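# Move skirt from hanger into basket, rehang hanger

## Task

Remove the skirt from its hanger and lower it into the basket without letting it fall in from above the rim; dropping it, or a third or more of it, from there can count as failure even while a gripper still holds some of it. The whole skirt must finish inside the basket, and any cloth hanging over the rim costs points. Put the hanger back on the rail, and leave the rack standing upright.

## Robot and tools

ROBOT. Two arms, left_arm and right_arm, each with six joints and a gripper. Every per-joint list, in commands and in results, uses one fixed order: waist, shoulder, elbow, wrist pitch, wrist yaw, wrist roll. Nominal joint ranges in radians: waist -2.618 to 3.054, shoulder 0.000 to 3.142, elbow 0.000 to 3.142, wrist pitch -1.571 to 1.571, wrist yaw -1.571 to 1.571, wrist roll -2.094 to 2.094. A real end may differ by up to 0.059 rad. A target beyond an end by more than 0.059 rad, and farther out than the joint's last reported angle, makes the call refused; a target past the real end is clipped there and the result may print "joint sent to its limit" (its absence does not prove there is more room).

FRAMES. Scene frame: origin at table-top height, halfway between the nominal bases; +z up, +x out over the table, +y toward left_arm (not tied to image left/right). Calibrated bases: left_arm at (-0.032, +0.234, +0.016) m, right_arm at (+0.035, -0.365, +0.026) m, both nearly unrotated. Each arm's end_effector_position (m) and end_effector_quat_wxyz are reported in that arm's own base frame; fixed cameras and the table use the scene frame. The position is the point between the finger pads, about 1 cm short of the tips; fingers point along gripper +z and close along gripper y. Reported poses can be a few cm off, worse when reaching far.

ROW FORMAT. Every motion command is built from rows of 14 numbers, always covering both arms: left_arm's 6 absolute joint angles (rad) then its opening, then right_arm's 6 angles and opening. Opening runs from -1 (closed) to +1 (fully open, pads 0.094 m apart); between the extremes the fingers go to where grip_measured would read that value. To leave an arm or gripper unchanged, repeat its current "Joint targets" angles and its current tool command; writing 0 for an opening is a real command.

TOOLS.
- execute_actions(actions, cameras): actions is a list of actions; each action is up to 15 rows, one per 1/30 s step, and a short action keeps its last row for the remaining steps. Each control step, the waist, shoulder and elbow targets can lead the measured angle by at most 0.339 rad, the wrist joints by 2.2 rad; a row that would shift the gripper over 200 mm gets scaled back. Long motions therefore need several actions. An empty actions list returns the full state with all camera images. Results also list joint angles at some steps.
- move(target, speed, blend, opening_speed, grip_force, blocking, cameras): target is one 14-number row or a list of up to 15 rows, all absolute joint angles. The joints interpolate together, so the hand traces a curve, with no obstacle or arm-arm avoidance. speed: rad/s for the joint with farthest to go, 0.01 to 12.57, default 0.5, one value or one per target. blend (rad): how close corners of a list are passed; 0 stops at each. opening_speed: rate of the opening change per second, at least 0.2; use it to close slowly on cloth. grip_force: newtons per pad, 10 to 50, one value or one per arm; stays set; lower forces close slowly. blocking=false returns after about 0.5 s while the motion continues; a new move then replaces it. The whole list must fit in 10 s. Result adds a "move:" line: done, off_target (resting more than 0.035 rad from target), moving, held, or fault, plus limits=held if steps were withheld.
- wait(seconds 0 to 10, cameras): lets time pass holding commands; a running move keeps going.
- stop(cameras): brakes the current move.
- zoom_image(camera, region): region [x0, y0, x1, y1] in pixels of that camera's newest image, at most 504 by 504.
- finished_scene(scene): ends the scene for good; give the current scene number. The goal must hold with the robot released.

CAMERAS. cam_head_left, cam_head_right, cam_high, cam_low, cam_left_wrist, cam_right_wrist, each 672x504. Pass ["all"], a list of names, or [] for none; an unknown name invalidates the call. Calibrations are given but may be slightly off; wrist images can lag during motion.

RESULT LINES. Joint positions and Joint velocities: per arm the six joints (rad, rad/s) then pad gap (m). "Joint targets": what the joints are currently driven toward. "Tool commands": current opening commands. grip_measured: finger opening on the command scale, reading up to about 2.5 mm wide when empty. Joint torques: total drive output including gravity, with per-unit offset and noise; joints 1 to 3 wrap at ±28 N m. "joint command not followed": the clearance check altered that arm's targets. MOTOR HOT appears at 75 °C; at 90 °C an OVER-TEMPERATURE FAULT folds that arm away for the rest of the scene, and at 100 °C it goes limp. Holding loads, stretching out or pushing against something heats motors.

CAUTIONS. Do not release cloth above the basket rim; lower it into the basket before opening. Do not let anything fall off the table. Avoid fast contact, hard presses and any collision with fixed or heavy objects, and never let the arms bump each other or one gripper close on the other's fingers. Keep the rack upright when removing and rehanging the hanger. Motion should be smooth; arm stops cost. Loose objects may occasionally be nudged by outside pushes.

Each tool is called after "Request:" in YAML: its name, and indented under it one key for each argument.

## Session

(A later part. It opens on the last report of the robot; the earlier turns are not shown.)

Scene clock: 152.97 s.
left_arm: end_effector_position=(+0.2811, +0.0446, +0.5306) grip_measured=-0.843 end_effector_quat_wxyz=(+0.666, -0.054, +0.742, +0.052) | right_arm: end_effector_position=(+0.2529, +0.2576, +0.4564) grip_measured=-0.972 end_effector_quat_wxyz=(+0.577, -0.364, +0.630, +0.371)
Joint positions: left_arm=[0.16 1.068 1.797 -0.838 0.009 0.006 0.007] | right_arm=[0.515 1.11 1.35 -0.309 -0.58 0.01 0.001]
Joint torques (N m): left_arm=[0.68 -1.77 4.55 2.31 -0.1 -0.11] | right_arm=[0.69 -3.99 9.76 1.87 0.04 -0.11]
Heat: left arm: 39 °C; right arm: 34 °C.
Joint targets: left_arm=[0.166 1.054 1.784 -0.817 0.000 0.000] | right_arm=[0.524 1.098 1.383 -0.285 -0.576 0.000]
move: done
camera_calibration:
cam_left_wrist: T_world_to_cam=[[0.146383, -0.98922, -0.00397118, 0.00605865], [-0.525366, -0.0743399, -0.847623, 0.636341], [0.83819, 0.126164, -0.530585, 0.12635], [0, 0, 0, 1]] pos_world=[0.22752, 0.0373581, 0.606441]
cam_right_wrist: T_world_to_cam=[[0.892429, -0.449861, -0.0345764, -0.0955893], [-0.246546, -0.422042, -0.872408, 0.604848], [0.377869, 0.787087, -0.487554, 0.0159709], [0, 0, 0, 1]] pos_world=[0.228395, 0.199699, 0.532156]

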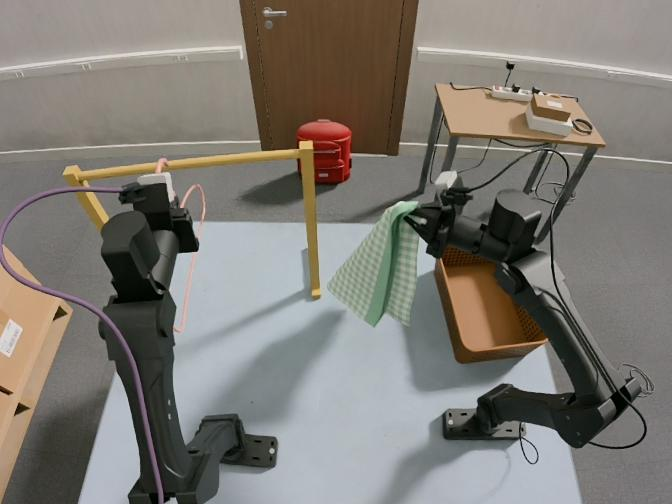

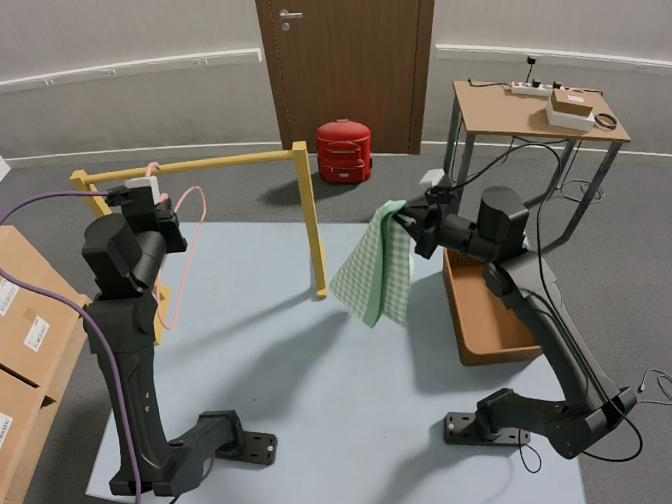

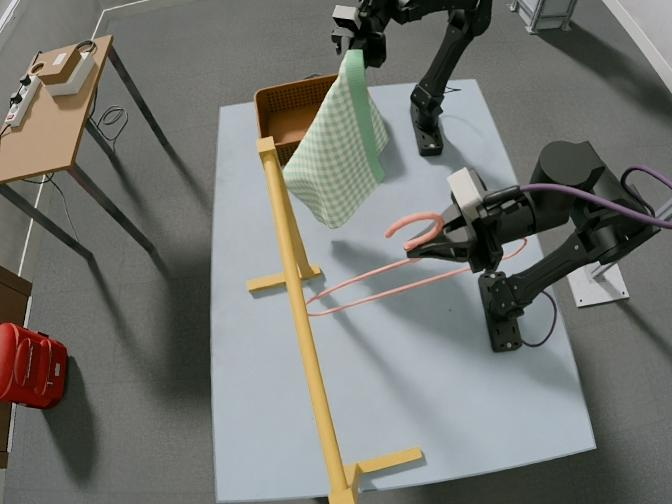

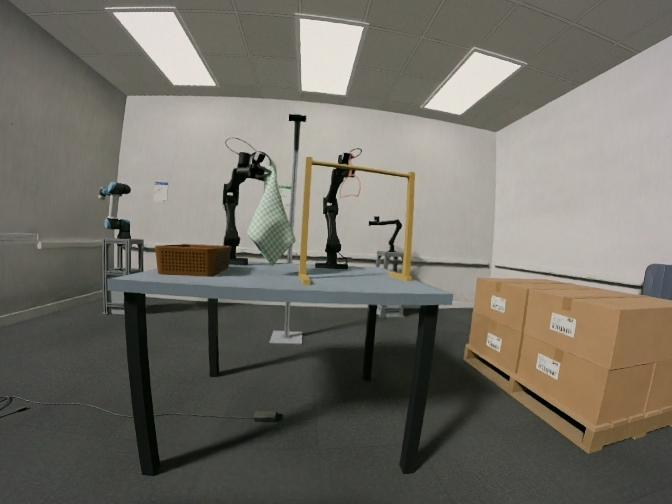

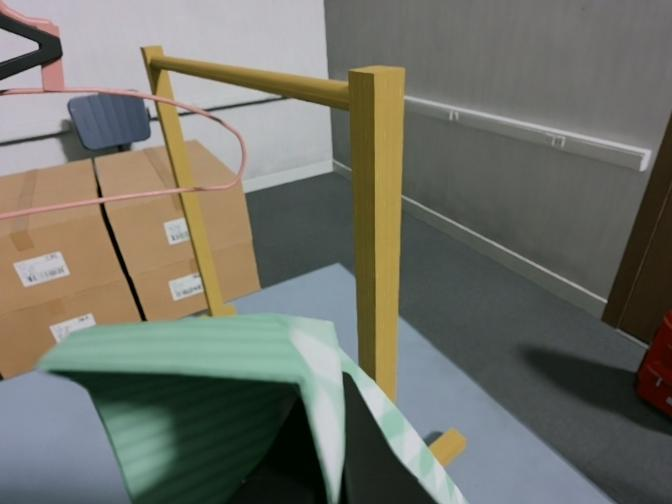

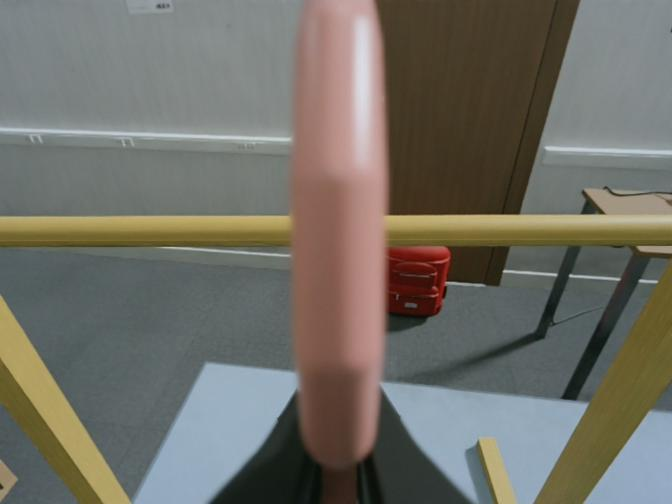

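Request:
move:
  target:
    - [0.166,1.1113,1.478,-0.454,0.0,0.0,-1, 0.524,1.298,1.894,-0.596,-0.576,0,-1]
    - [0.166,1.1113,1.478,-0.454,0.0,0.0,-1, -0.05,1.109,1.818,-0.709,0,0,-1]
  speed: 0.4
  blend: [0.05,0]
  cameras: ["all"]

Request:
zoom_image:
  camera: "cam_high"
  region: [260, 200, 480, 380]

Request:
zoom_image:
  camera: "cam_head_right"
  region: [60, 120, 300, 300]

Scene clock: 169.50 s.
left_arm: end_effector_position=(+0.3531, +0.0563, +0.4778) grip_measured=-0.843 end_effector_quat_wxyz=(+0.671, -0.054, +0.738, +0.052) | right_arm: end_effector_position=(+0.3057, -0.0112, +0.5498) grip_measured=-0.972 end_effector_quat_wxyz=(+0.692, +0.017, +0.721, -0.010)
Joint positions: left_arm=[0.16 1.11 1.49 -0.475 0.009 0.005 0.007] | right_arm=[-0.042 1.125 1.824 -0.74 -0.004 0.01 0.001]
Joint torques (N m): left_arm=[0.69 -2.29 6.19 2.3 -0.1 -0.12] | right_arm=[-0.72 -2.91 4.44 2.1 0.04 -0.12]
Heat: left arm: 40 °C; right arm: 37 °C.
Joint targets: left_arm=[0.166 1.111 1.478 -0.454 0.000 0.000] | right_arm=[-0.050 1.109 1.818 -0.709 0.000 0.000]
move: done
camera_calibration:
cam_left_wrist: T_world_to_cam=[[0.146864, -0.989149, -0.00378622, 0.00659408], [-0.514035, -0.07305, -0.854653, 0.629401], [0.845103, 0.127464, -0.519186, 0.0285423], [0, 0, 0, 1]] pos_world=[0.298445, 0.0488622, 0.552763]
cam_right_wrist: T_world_to_cam=[[-0.0276887, -0.999612, 0.00308551, -0.0059477], [-0.474129, 0.0104156, -0.880394, 0.664785], [0.88002, -0.0258399, -0.474233, 0.0832196], [0, 0, 0, 1]] pos_world=[0.241794, -0.0107191, 0.624756]

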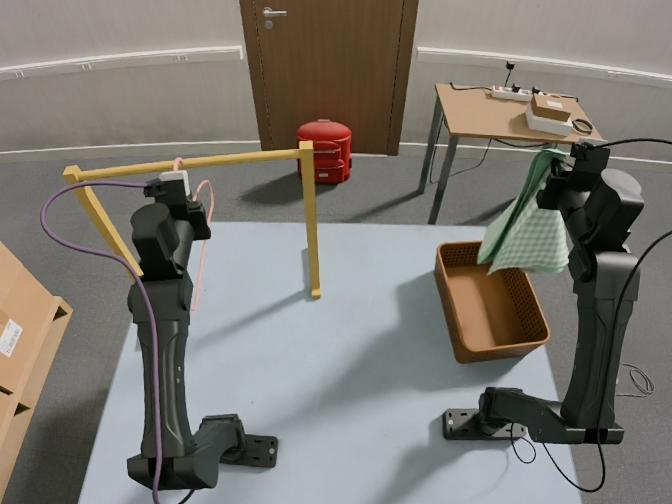

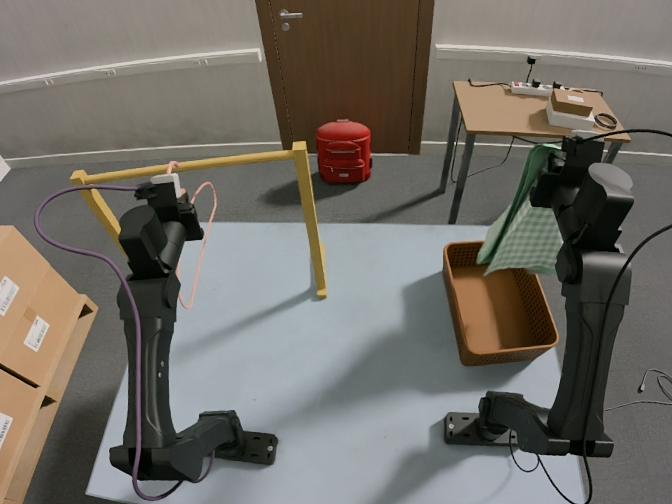

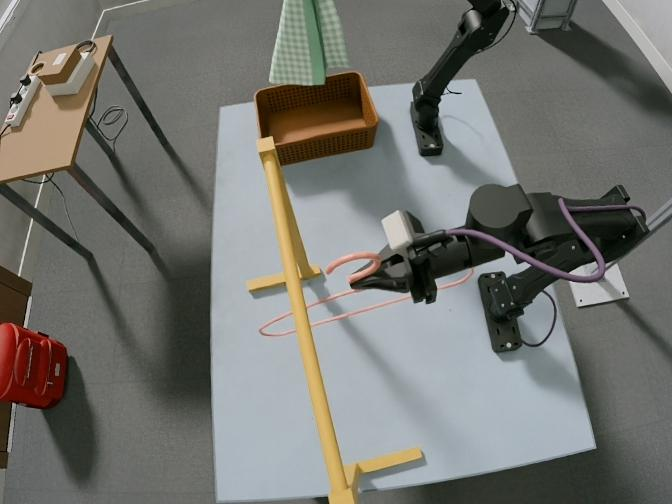

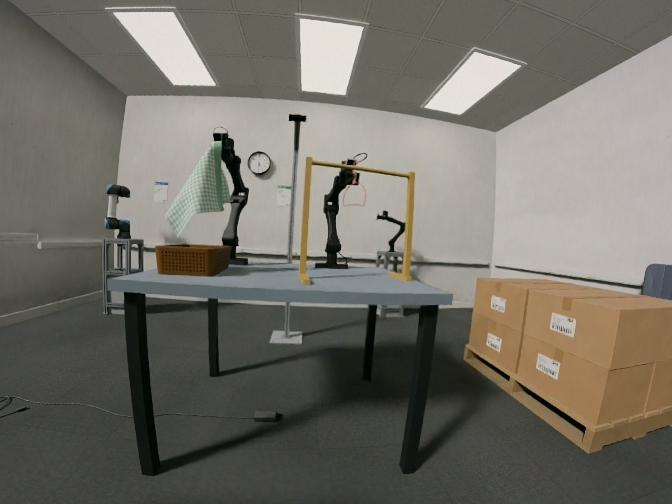

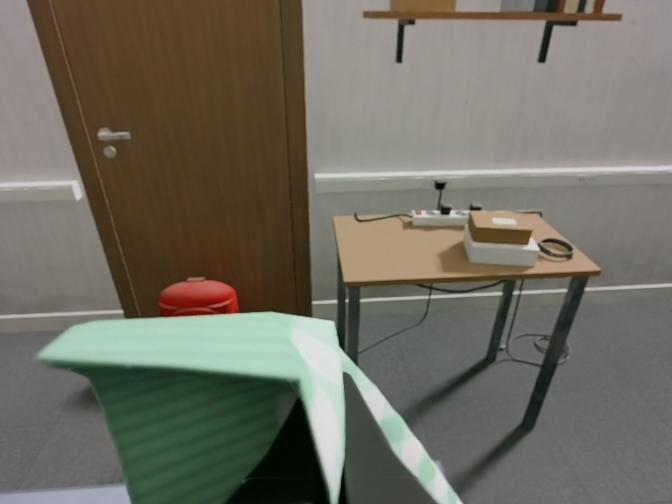

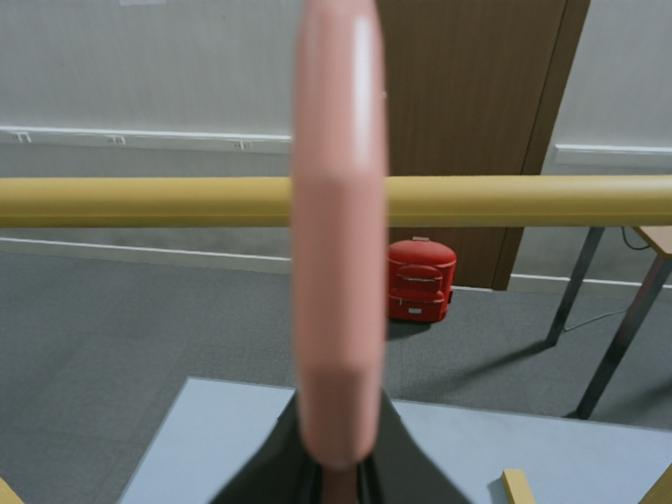

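Scaled by 2.291.

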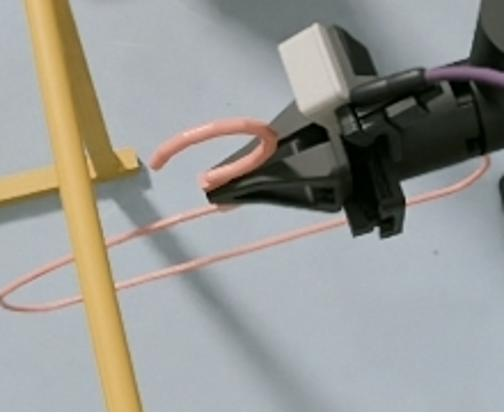

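Scaled by 2.100.

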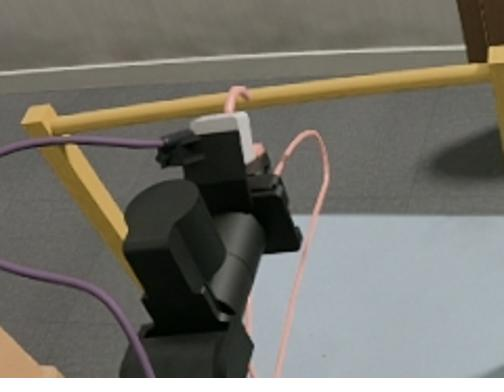

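Request:
zoom_image:
  camera: "cam_low"
  region: [325, 145, 385, 205]

Request:
zoom_image:
  camera: "cam_high"
  region: [270, 230, 370, 310]

Scaled by 8.400.

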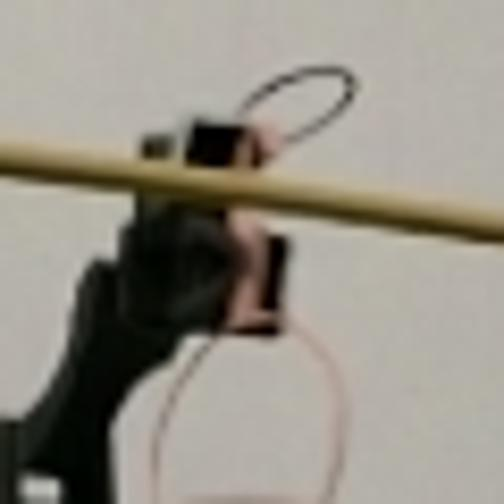

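Scaled by 5.040.

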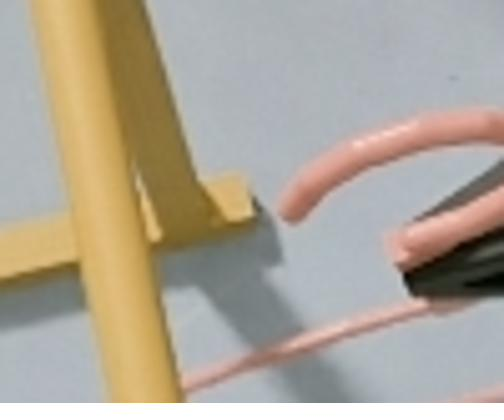

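Request:
move:
  target:
    - [0.166,1.0013,1.137,0.044,0.0,0.0,-1, -0.05,0.863,1.422,-0.759,0,0,-1]
    - [0.166,1.2877,1.294,0.174,0.0,0.0,-1, -0.05,0.8177,1.163,-0.845,0,0,-1]
  speed: [0.4,0.15]
  cameras: ["all"]

Request:
zoom_image:
  camera: "cam_high"
  region: [230, 200, 410, 340]

Request:
zoom_image:
  camera: "cam_low"
  region: [325, 145, 385, 205]

Request:
zoom_image:
  camera: "cam_head_right"
  region: [60, 120, 300, 300]

Scene clock: 194.93 s.
left_arm: end_effector_position=(+0.4346, +0.0694, +0.4553) grip_measured=-0.843 end_effector_quat_wxyz=(+0.747, -0.048, +0.660, +0.059) | right_arm: end_effector_position=(+0.2713, -0.0100, +0.3259) grip_measured=-0.972 end_effector_quat_wxyz=(+0.500, +0.022, +0.866, -0.007)
Joint positions: left_arm=[0.16 1.281 1.252 0.152 0.009 0.005 0.007] | right_arm=[-0.042 0.835 1.17 -0.859 -0.003 0.01 0.001]
Joint torques (N m): left_arm=[0.68 -4.21 11.77 2.24 -0.12 -0.11] | right_arm=[-0.61 -1.95 5.63 1.78 0 -0.1]
Motor temperatures (°C): left_arm=[27 29 37 43 24 26 27] | right_arm=[27 27 34 38 24 25 27]
Heat: left arm: 43 °C; right arm: 38 °C.
Joint targets: left_arm=[0.166 1.288 1.294 0.174 0.000 0.000] | right_arm=[-0.050 0.818 1.163 -0.845 0.000 0.000]
move: off_target (left_arm); left_arm: the elbow is farthest, 0.042 rad from its target
camera_calibration:
cam_left_wrist: T_world_to_cam=[[0.147899, -0.988982, -0.0063692, 0.00824005], [-0.31888, -0.0415894, -0.946882, 0.608081], [0.936184, 0.142074, -0.321518, -0.184294], [0, 0, 0, 1]] pos_world=[0.365219, 0.0596224, 0.516579]
cam_right_wrist: T_world_to_cam=[[-0.0292169, -0.999568, -0.0033363, -0.00255802], [-0.828216, 0.0260769, -0.559801, 0.44307], [0.559646, -0.0135925, -0.82862, 0.209915], [0, 0, 0, 1]] pos_world=[0.249405, -0.0112575, 0.421963]

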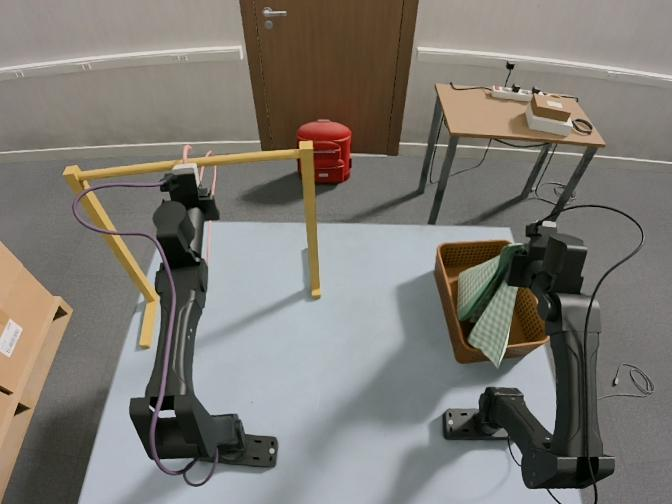

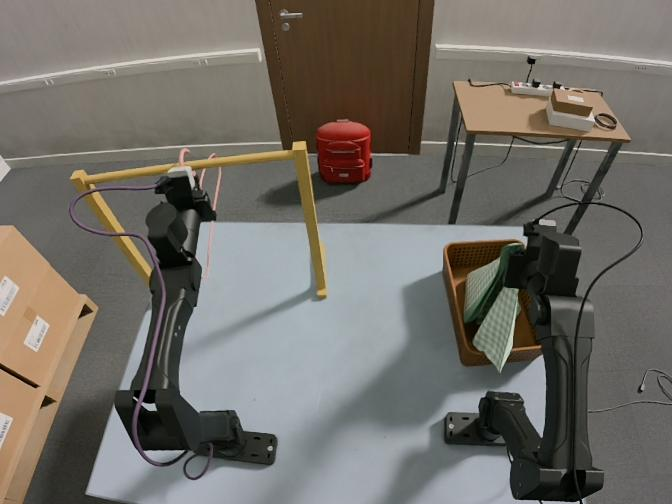

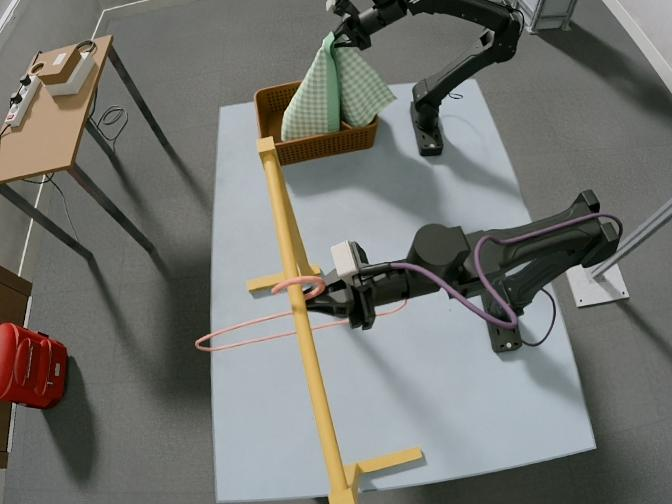

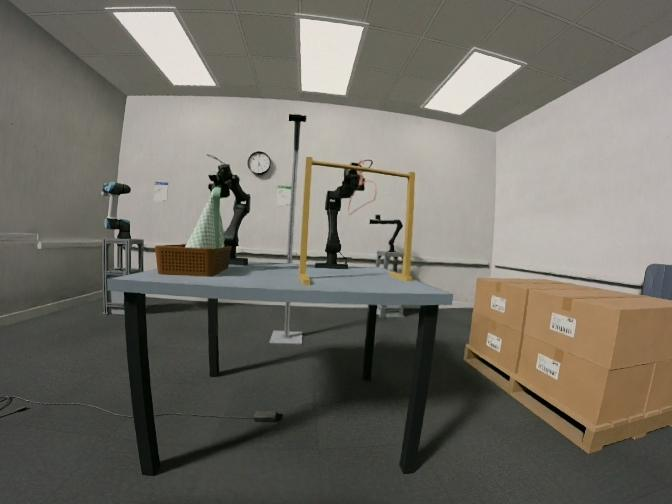

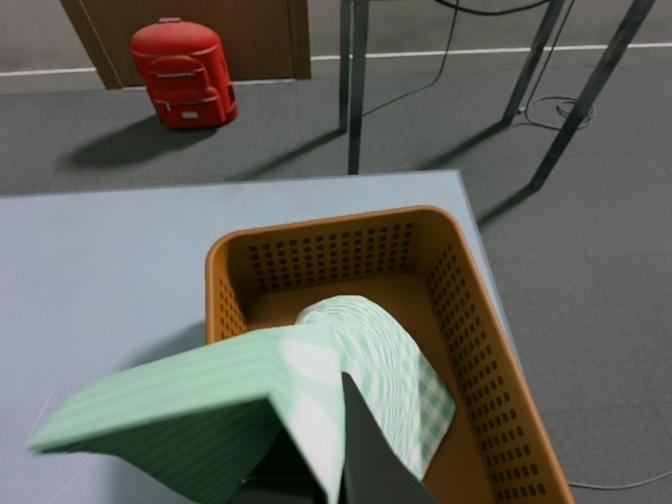

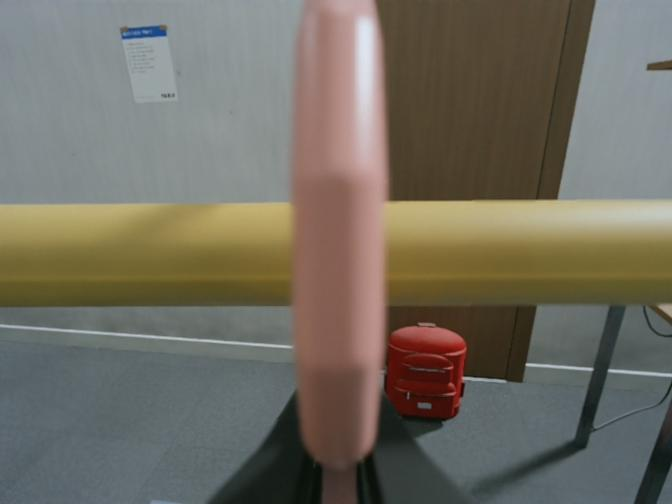

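Scaled by 2.800.

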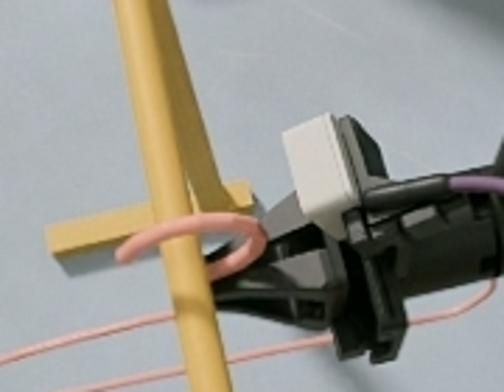

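Scaled by 8.400.

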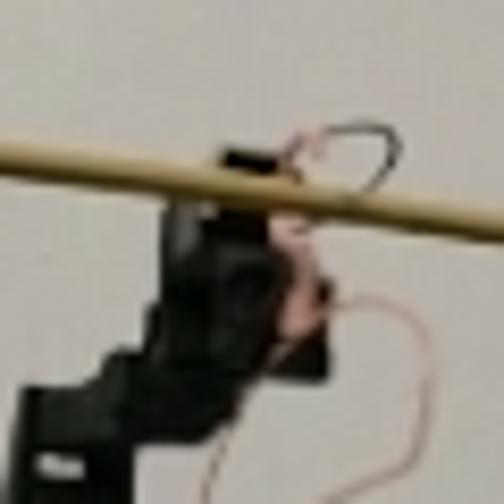

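Scaled by 2.100.

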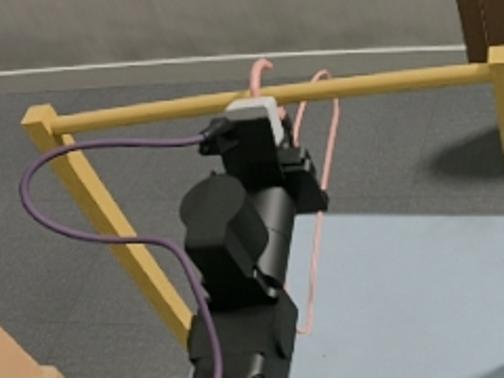

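Request:
move:
  target:
    - [0.166,1.3273,1.579,-0.327,0.0,0.0,-1, -0.05,1.254,1.656,-0.902,0,0,-1]
    - [0.166,1.2982,1.483,-0.26,0.0,0.0,-1, -0.05,1.333,1.437,-0.904,0,0,-1]
  speed: [0.4,0.25]
  cameras: ["all"]

Request:
zoom_image:
  camera: "cam_high"
  region: [230, 200, 410, 340]

Request:
zoom_image:
  camera: "cam_low"
  region: [325, 145, 385, 205]

Request:
zoom_image:
  camera: "cam_high"
  region: [230, 20, 430, 180]

Request:
zoom_image:
  camera: "cam_head_right"
  region: [420, 200, 600, 380]

Scene clock: 206.83 s.
left_arm: end_effector_position=(+0.4284, +0.0684, +0.4510) grip_measured=-0.843 end_effector_quat_wxyz=(+0.668, -0.054, +0.741, +0.052) | right_arm: end_effector_position=(+0.3665, -0.0141, +0.2813) grip_measured=-0.972 end_effector_quat_wxyz=(+0.372, +0.024, +0.928, -0.005)
Joint positions: left_arm=[0.16 1.318 1.497 -0.281 0.009 0.005 0.007] | right_arm=[-0.042 1.33 1.444 -0.922 -0.003 0.01 0.001]
Joint torques (N m): left_arm=[0.72 -6.41 6.67 2.31 -0.11 -0.11] | right_arm=[-0.62 -4.75 6.02 1.57 0.02 -0.07]
Heat: left arm: 43 °C; right arm: 38 °C.
Joint targets: left_arm=[0.166 1.298 1.483 -0.260 0.000 0.000] | right_arm=[-0.050 1.333 1.437 -0.904 0.000 0.000]
move: done
camera_calibration:
cam_left_wrist: T_world_to_cam=[[0.146753, -0.989166, -0.0036939, 0.00739417], [-0.52045, -0.0740372, -0.850677, 0.647232], [0.841187, 0.126762, -0.525676, -0.0459634], [0, 0, 0, 1]] pos_world=[0.37443, 0.0610597, 0.52645]
cam_right_wrist: T_world_to_cam=[[-0.0307233, -0.999505, -0.006837, -0.00245024], [-0.951713, 0.0313432, -0.305386, 0.47076], [0.305449, -0.00287561, -0.952204, 0.247588], [0, 0, 0, 1]] pos_world=[0.372328, -0.0164922, 0.379501]

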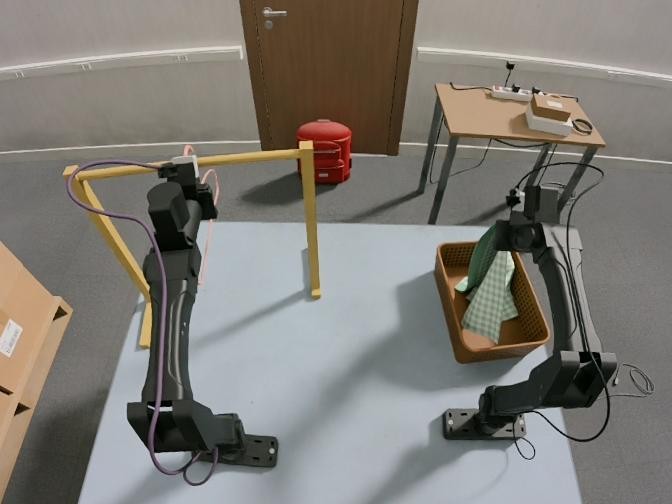

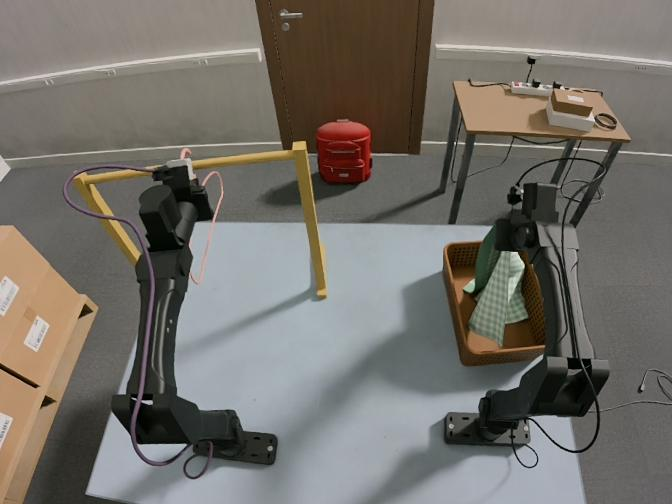

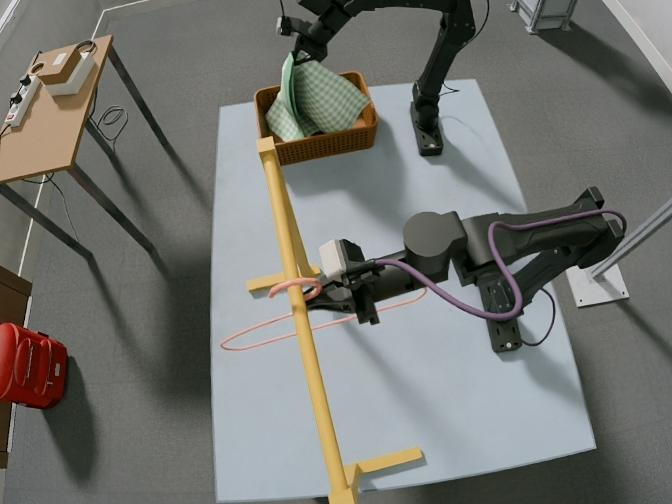

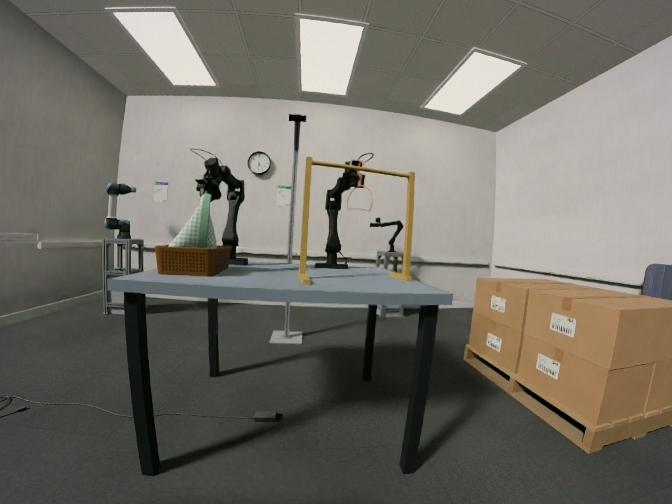

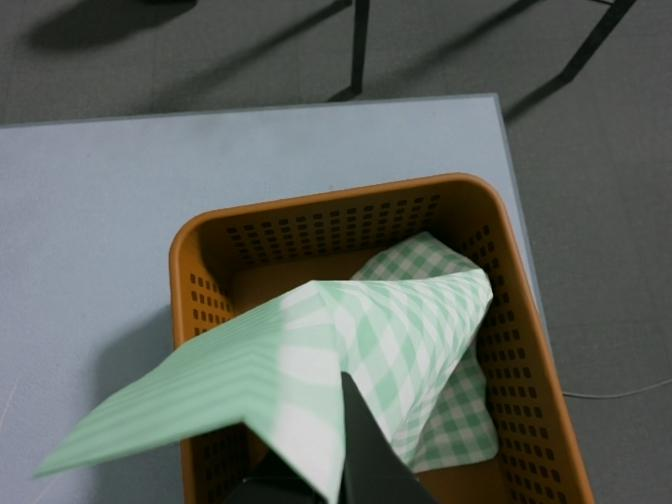

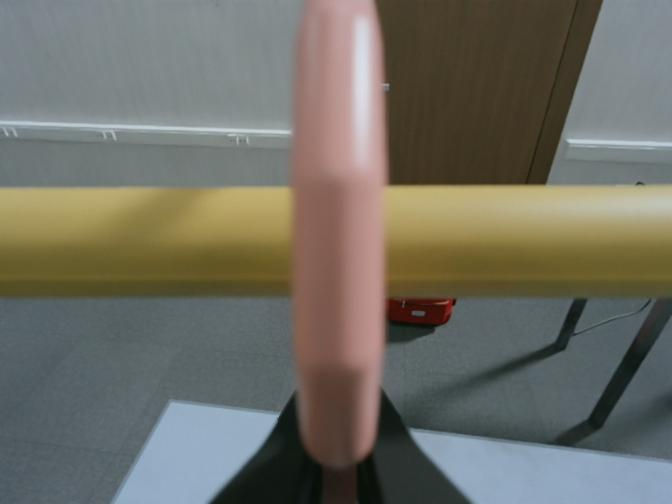

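Scaled by 2.800.

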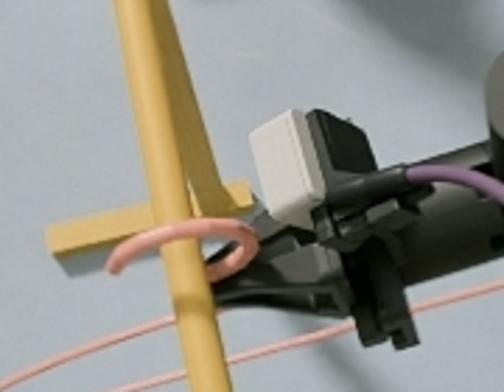

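Scaled by 8.400.

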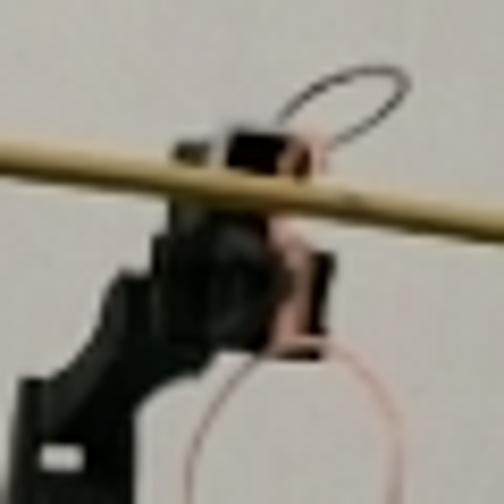

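Scaled by 2.520.

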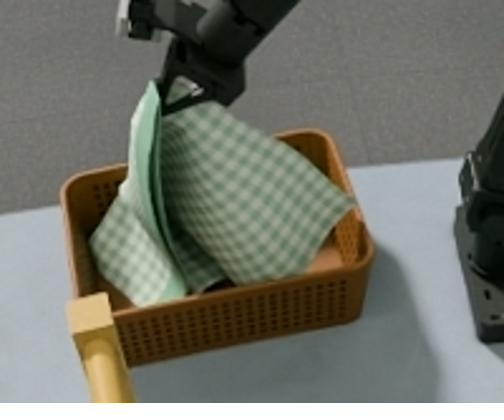

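Scaled by 2.800.

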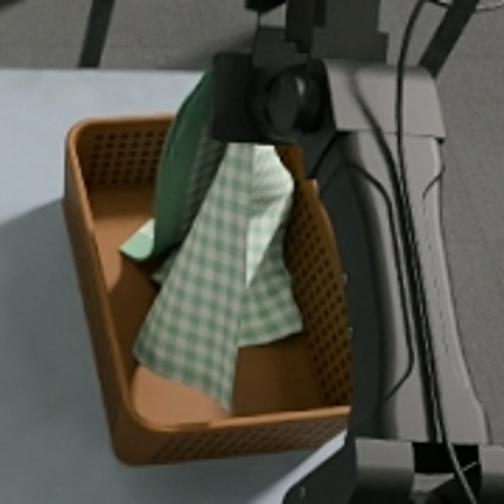

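Request:
move:
  target:
    - [0.166,1.2562,1.362,-0.181,0.0,0.0,-1, -0.05,1.389,1.161,-0.772,0,0,-1]
    - [0.166,1.2562,1.362,-0.181,0.0,0.0,-1, -0.05,1.6134,0.929,-0.516,0,0,-1]
  speed: [0.2,0.25]
  blend: [0.03,0]
  cameras: ["all"]

Request:
zoom_image:
  camera: "cam_high"
  region: [230, 200, 410, 340]

Request:
zoom_image:
  camera: "cam_low"
  region: [325, 145, 385, 205]

Request:
zoom_image:
  camera: "cam_high"
  region: [230, 20, 430, 180]

Request:
zoom_image:
  camera: "cam_head_left"
  region: [420, 200, 600, 380]

Scene clock: 216.27 s.
left_arm: end_effector_position=(+0.4276, +0.0683, +0.4308) grip_measured=-0.843 end_effector_quat_wxyz=(+0.670, -0.054, +0.738, +0.052) | right_arm: end_effector_position=(+0.3503, -0.0134, +0.0459) grip_measured=-0.972 end_effector_quat_wxyz=(+0.188, +0.025, +0.982, -0.002)
Joint positions: left_arm=[0.16 1.284 1.379 -0.192 0.009 0.005 0.007] | right_arm=[-0.042 1.603 0.939 -0.53 -0.003 0.01 0.001]
Joint torques (N m): left_arm=[0.66 -6.98 6.52 2.2 -0.11 -0.11] | right_arm=[-0.61 -6.22 5.15 0.93 0.01 -0.07]
Heat: left arm: 43 °C; right arm: 37 °C.
Joint targets: left_arm=[0.166 1.256 1.362 -0.181 0.000 0.000] | right_arm=[-0.050 1.613 0.929 -0.516 0.000 0.000]
move: done
camera_calibration:
cam_left_wrist: T_world_to_cam=[[0.146826, -0.989155, -0.00382163, 0.00736268], [-0.515032, -0.0731495, -0.854044, 0.628609], [0.844502, 0.127364, -0.520187, -0.0596447], [0, 0, 0, 1]] pos_world=[0.373043, 0.0608618, 0.505861]
cam_right_wrist: T_world_to_cam=[[-0.03419, -0.999357, -0.0108096, -0.00245271], [-0.996642, 0.033288, 0.0748068, 0.381857], [-0.0743988, 0.0133309, -0.997139, 0.163755], [0, 0, 0, 1]] pos_world=[0.392674, -0.0173454, 0.134694]

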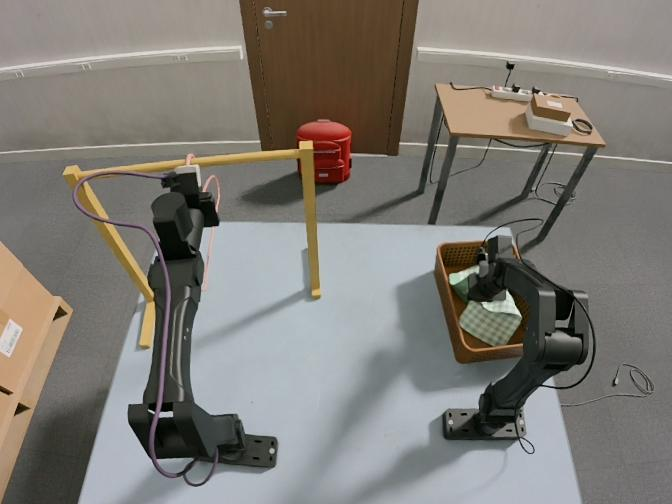

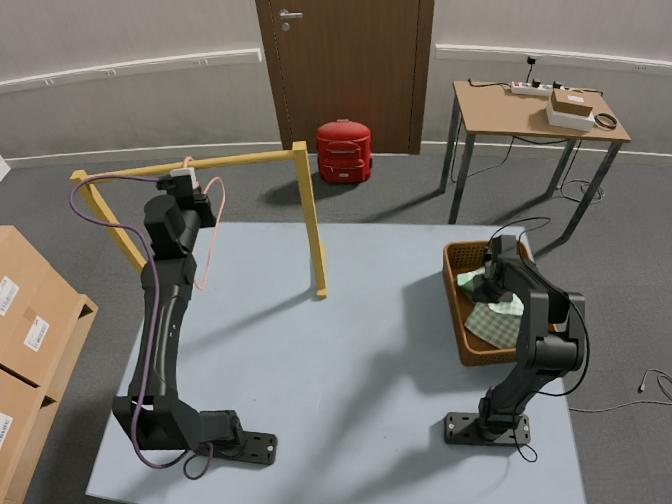

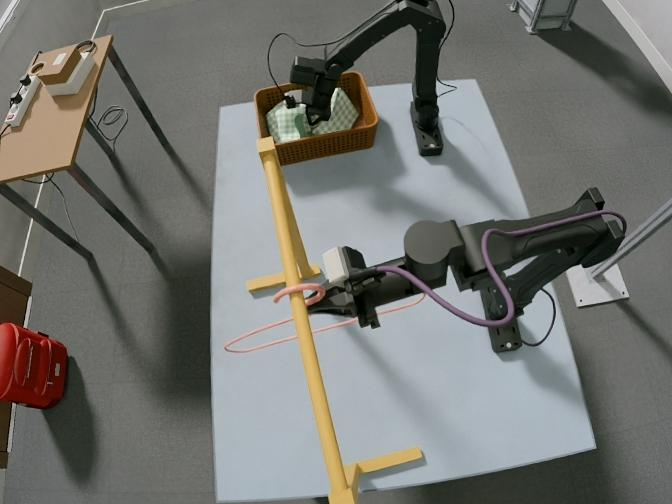

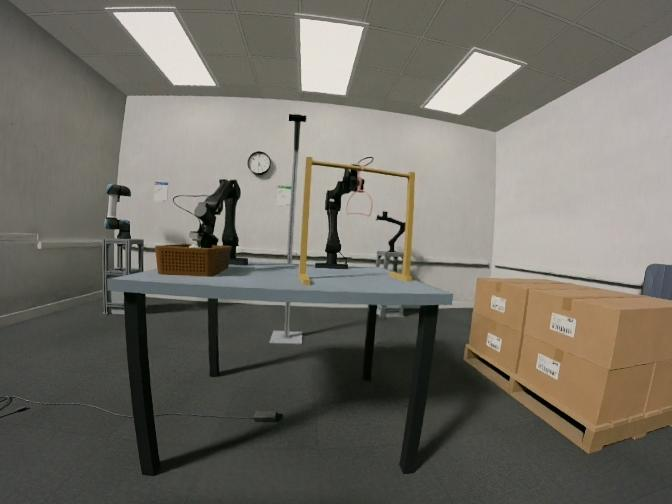

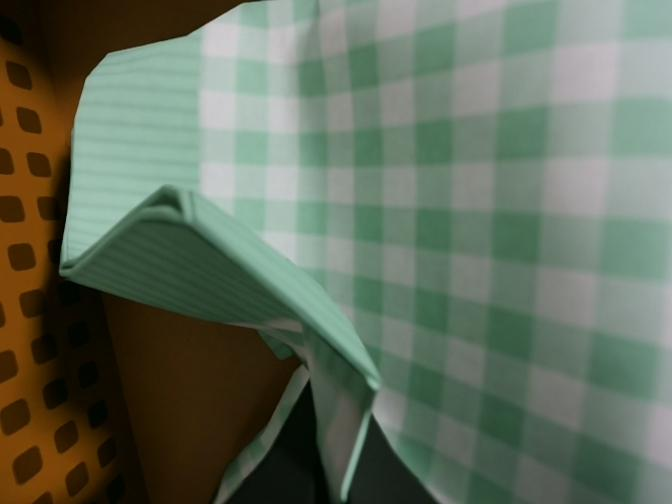

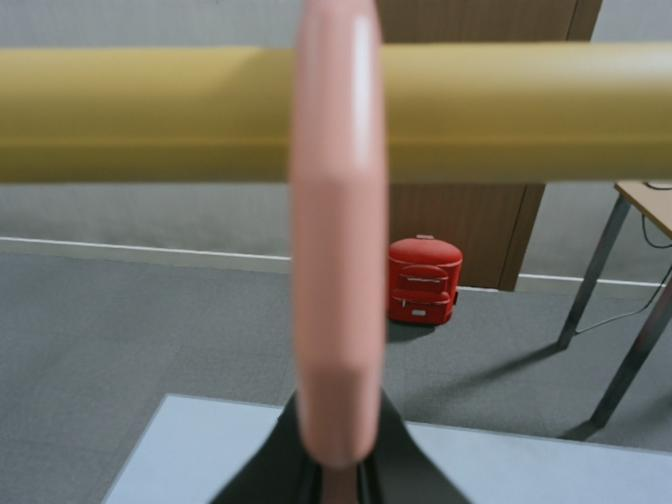

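Scaled by 2.800.

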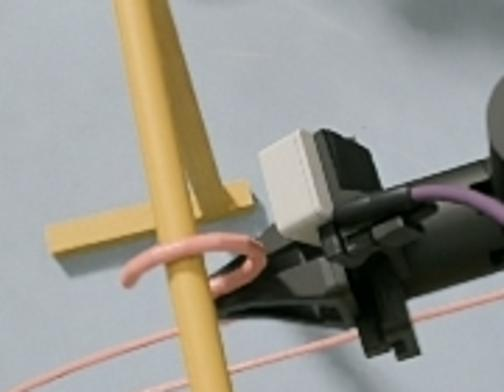

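Scaled by 8.400.

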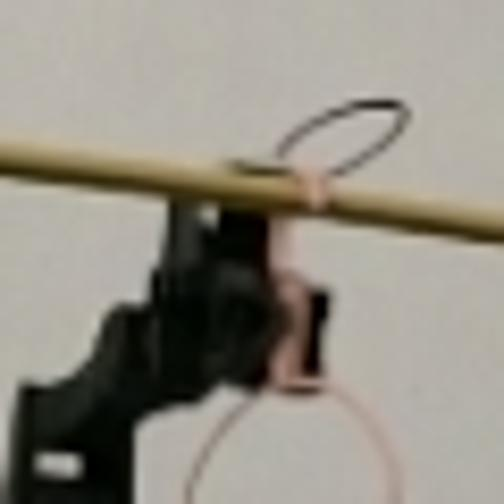

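Scaled by 2.520.

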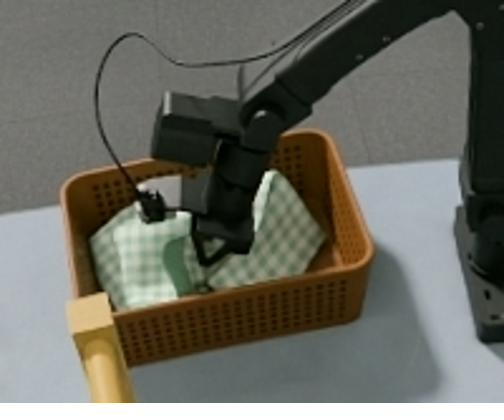

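Scaled by 2.800.

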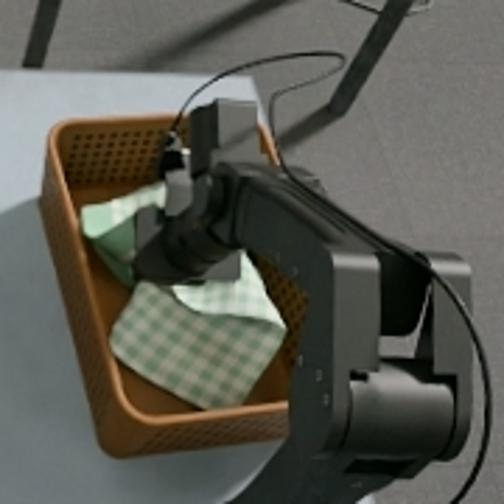

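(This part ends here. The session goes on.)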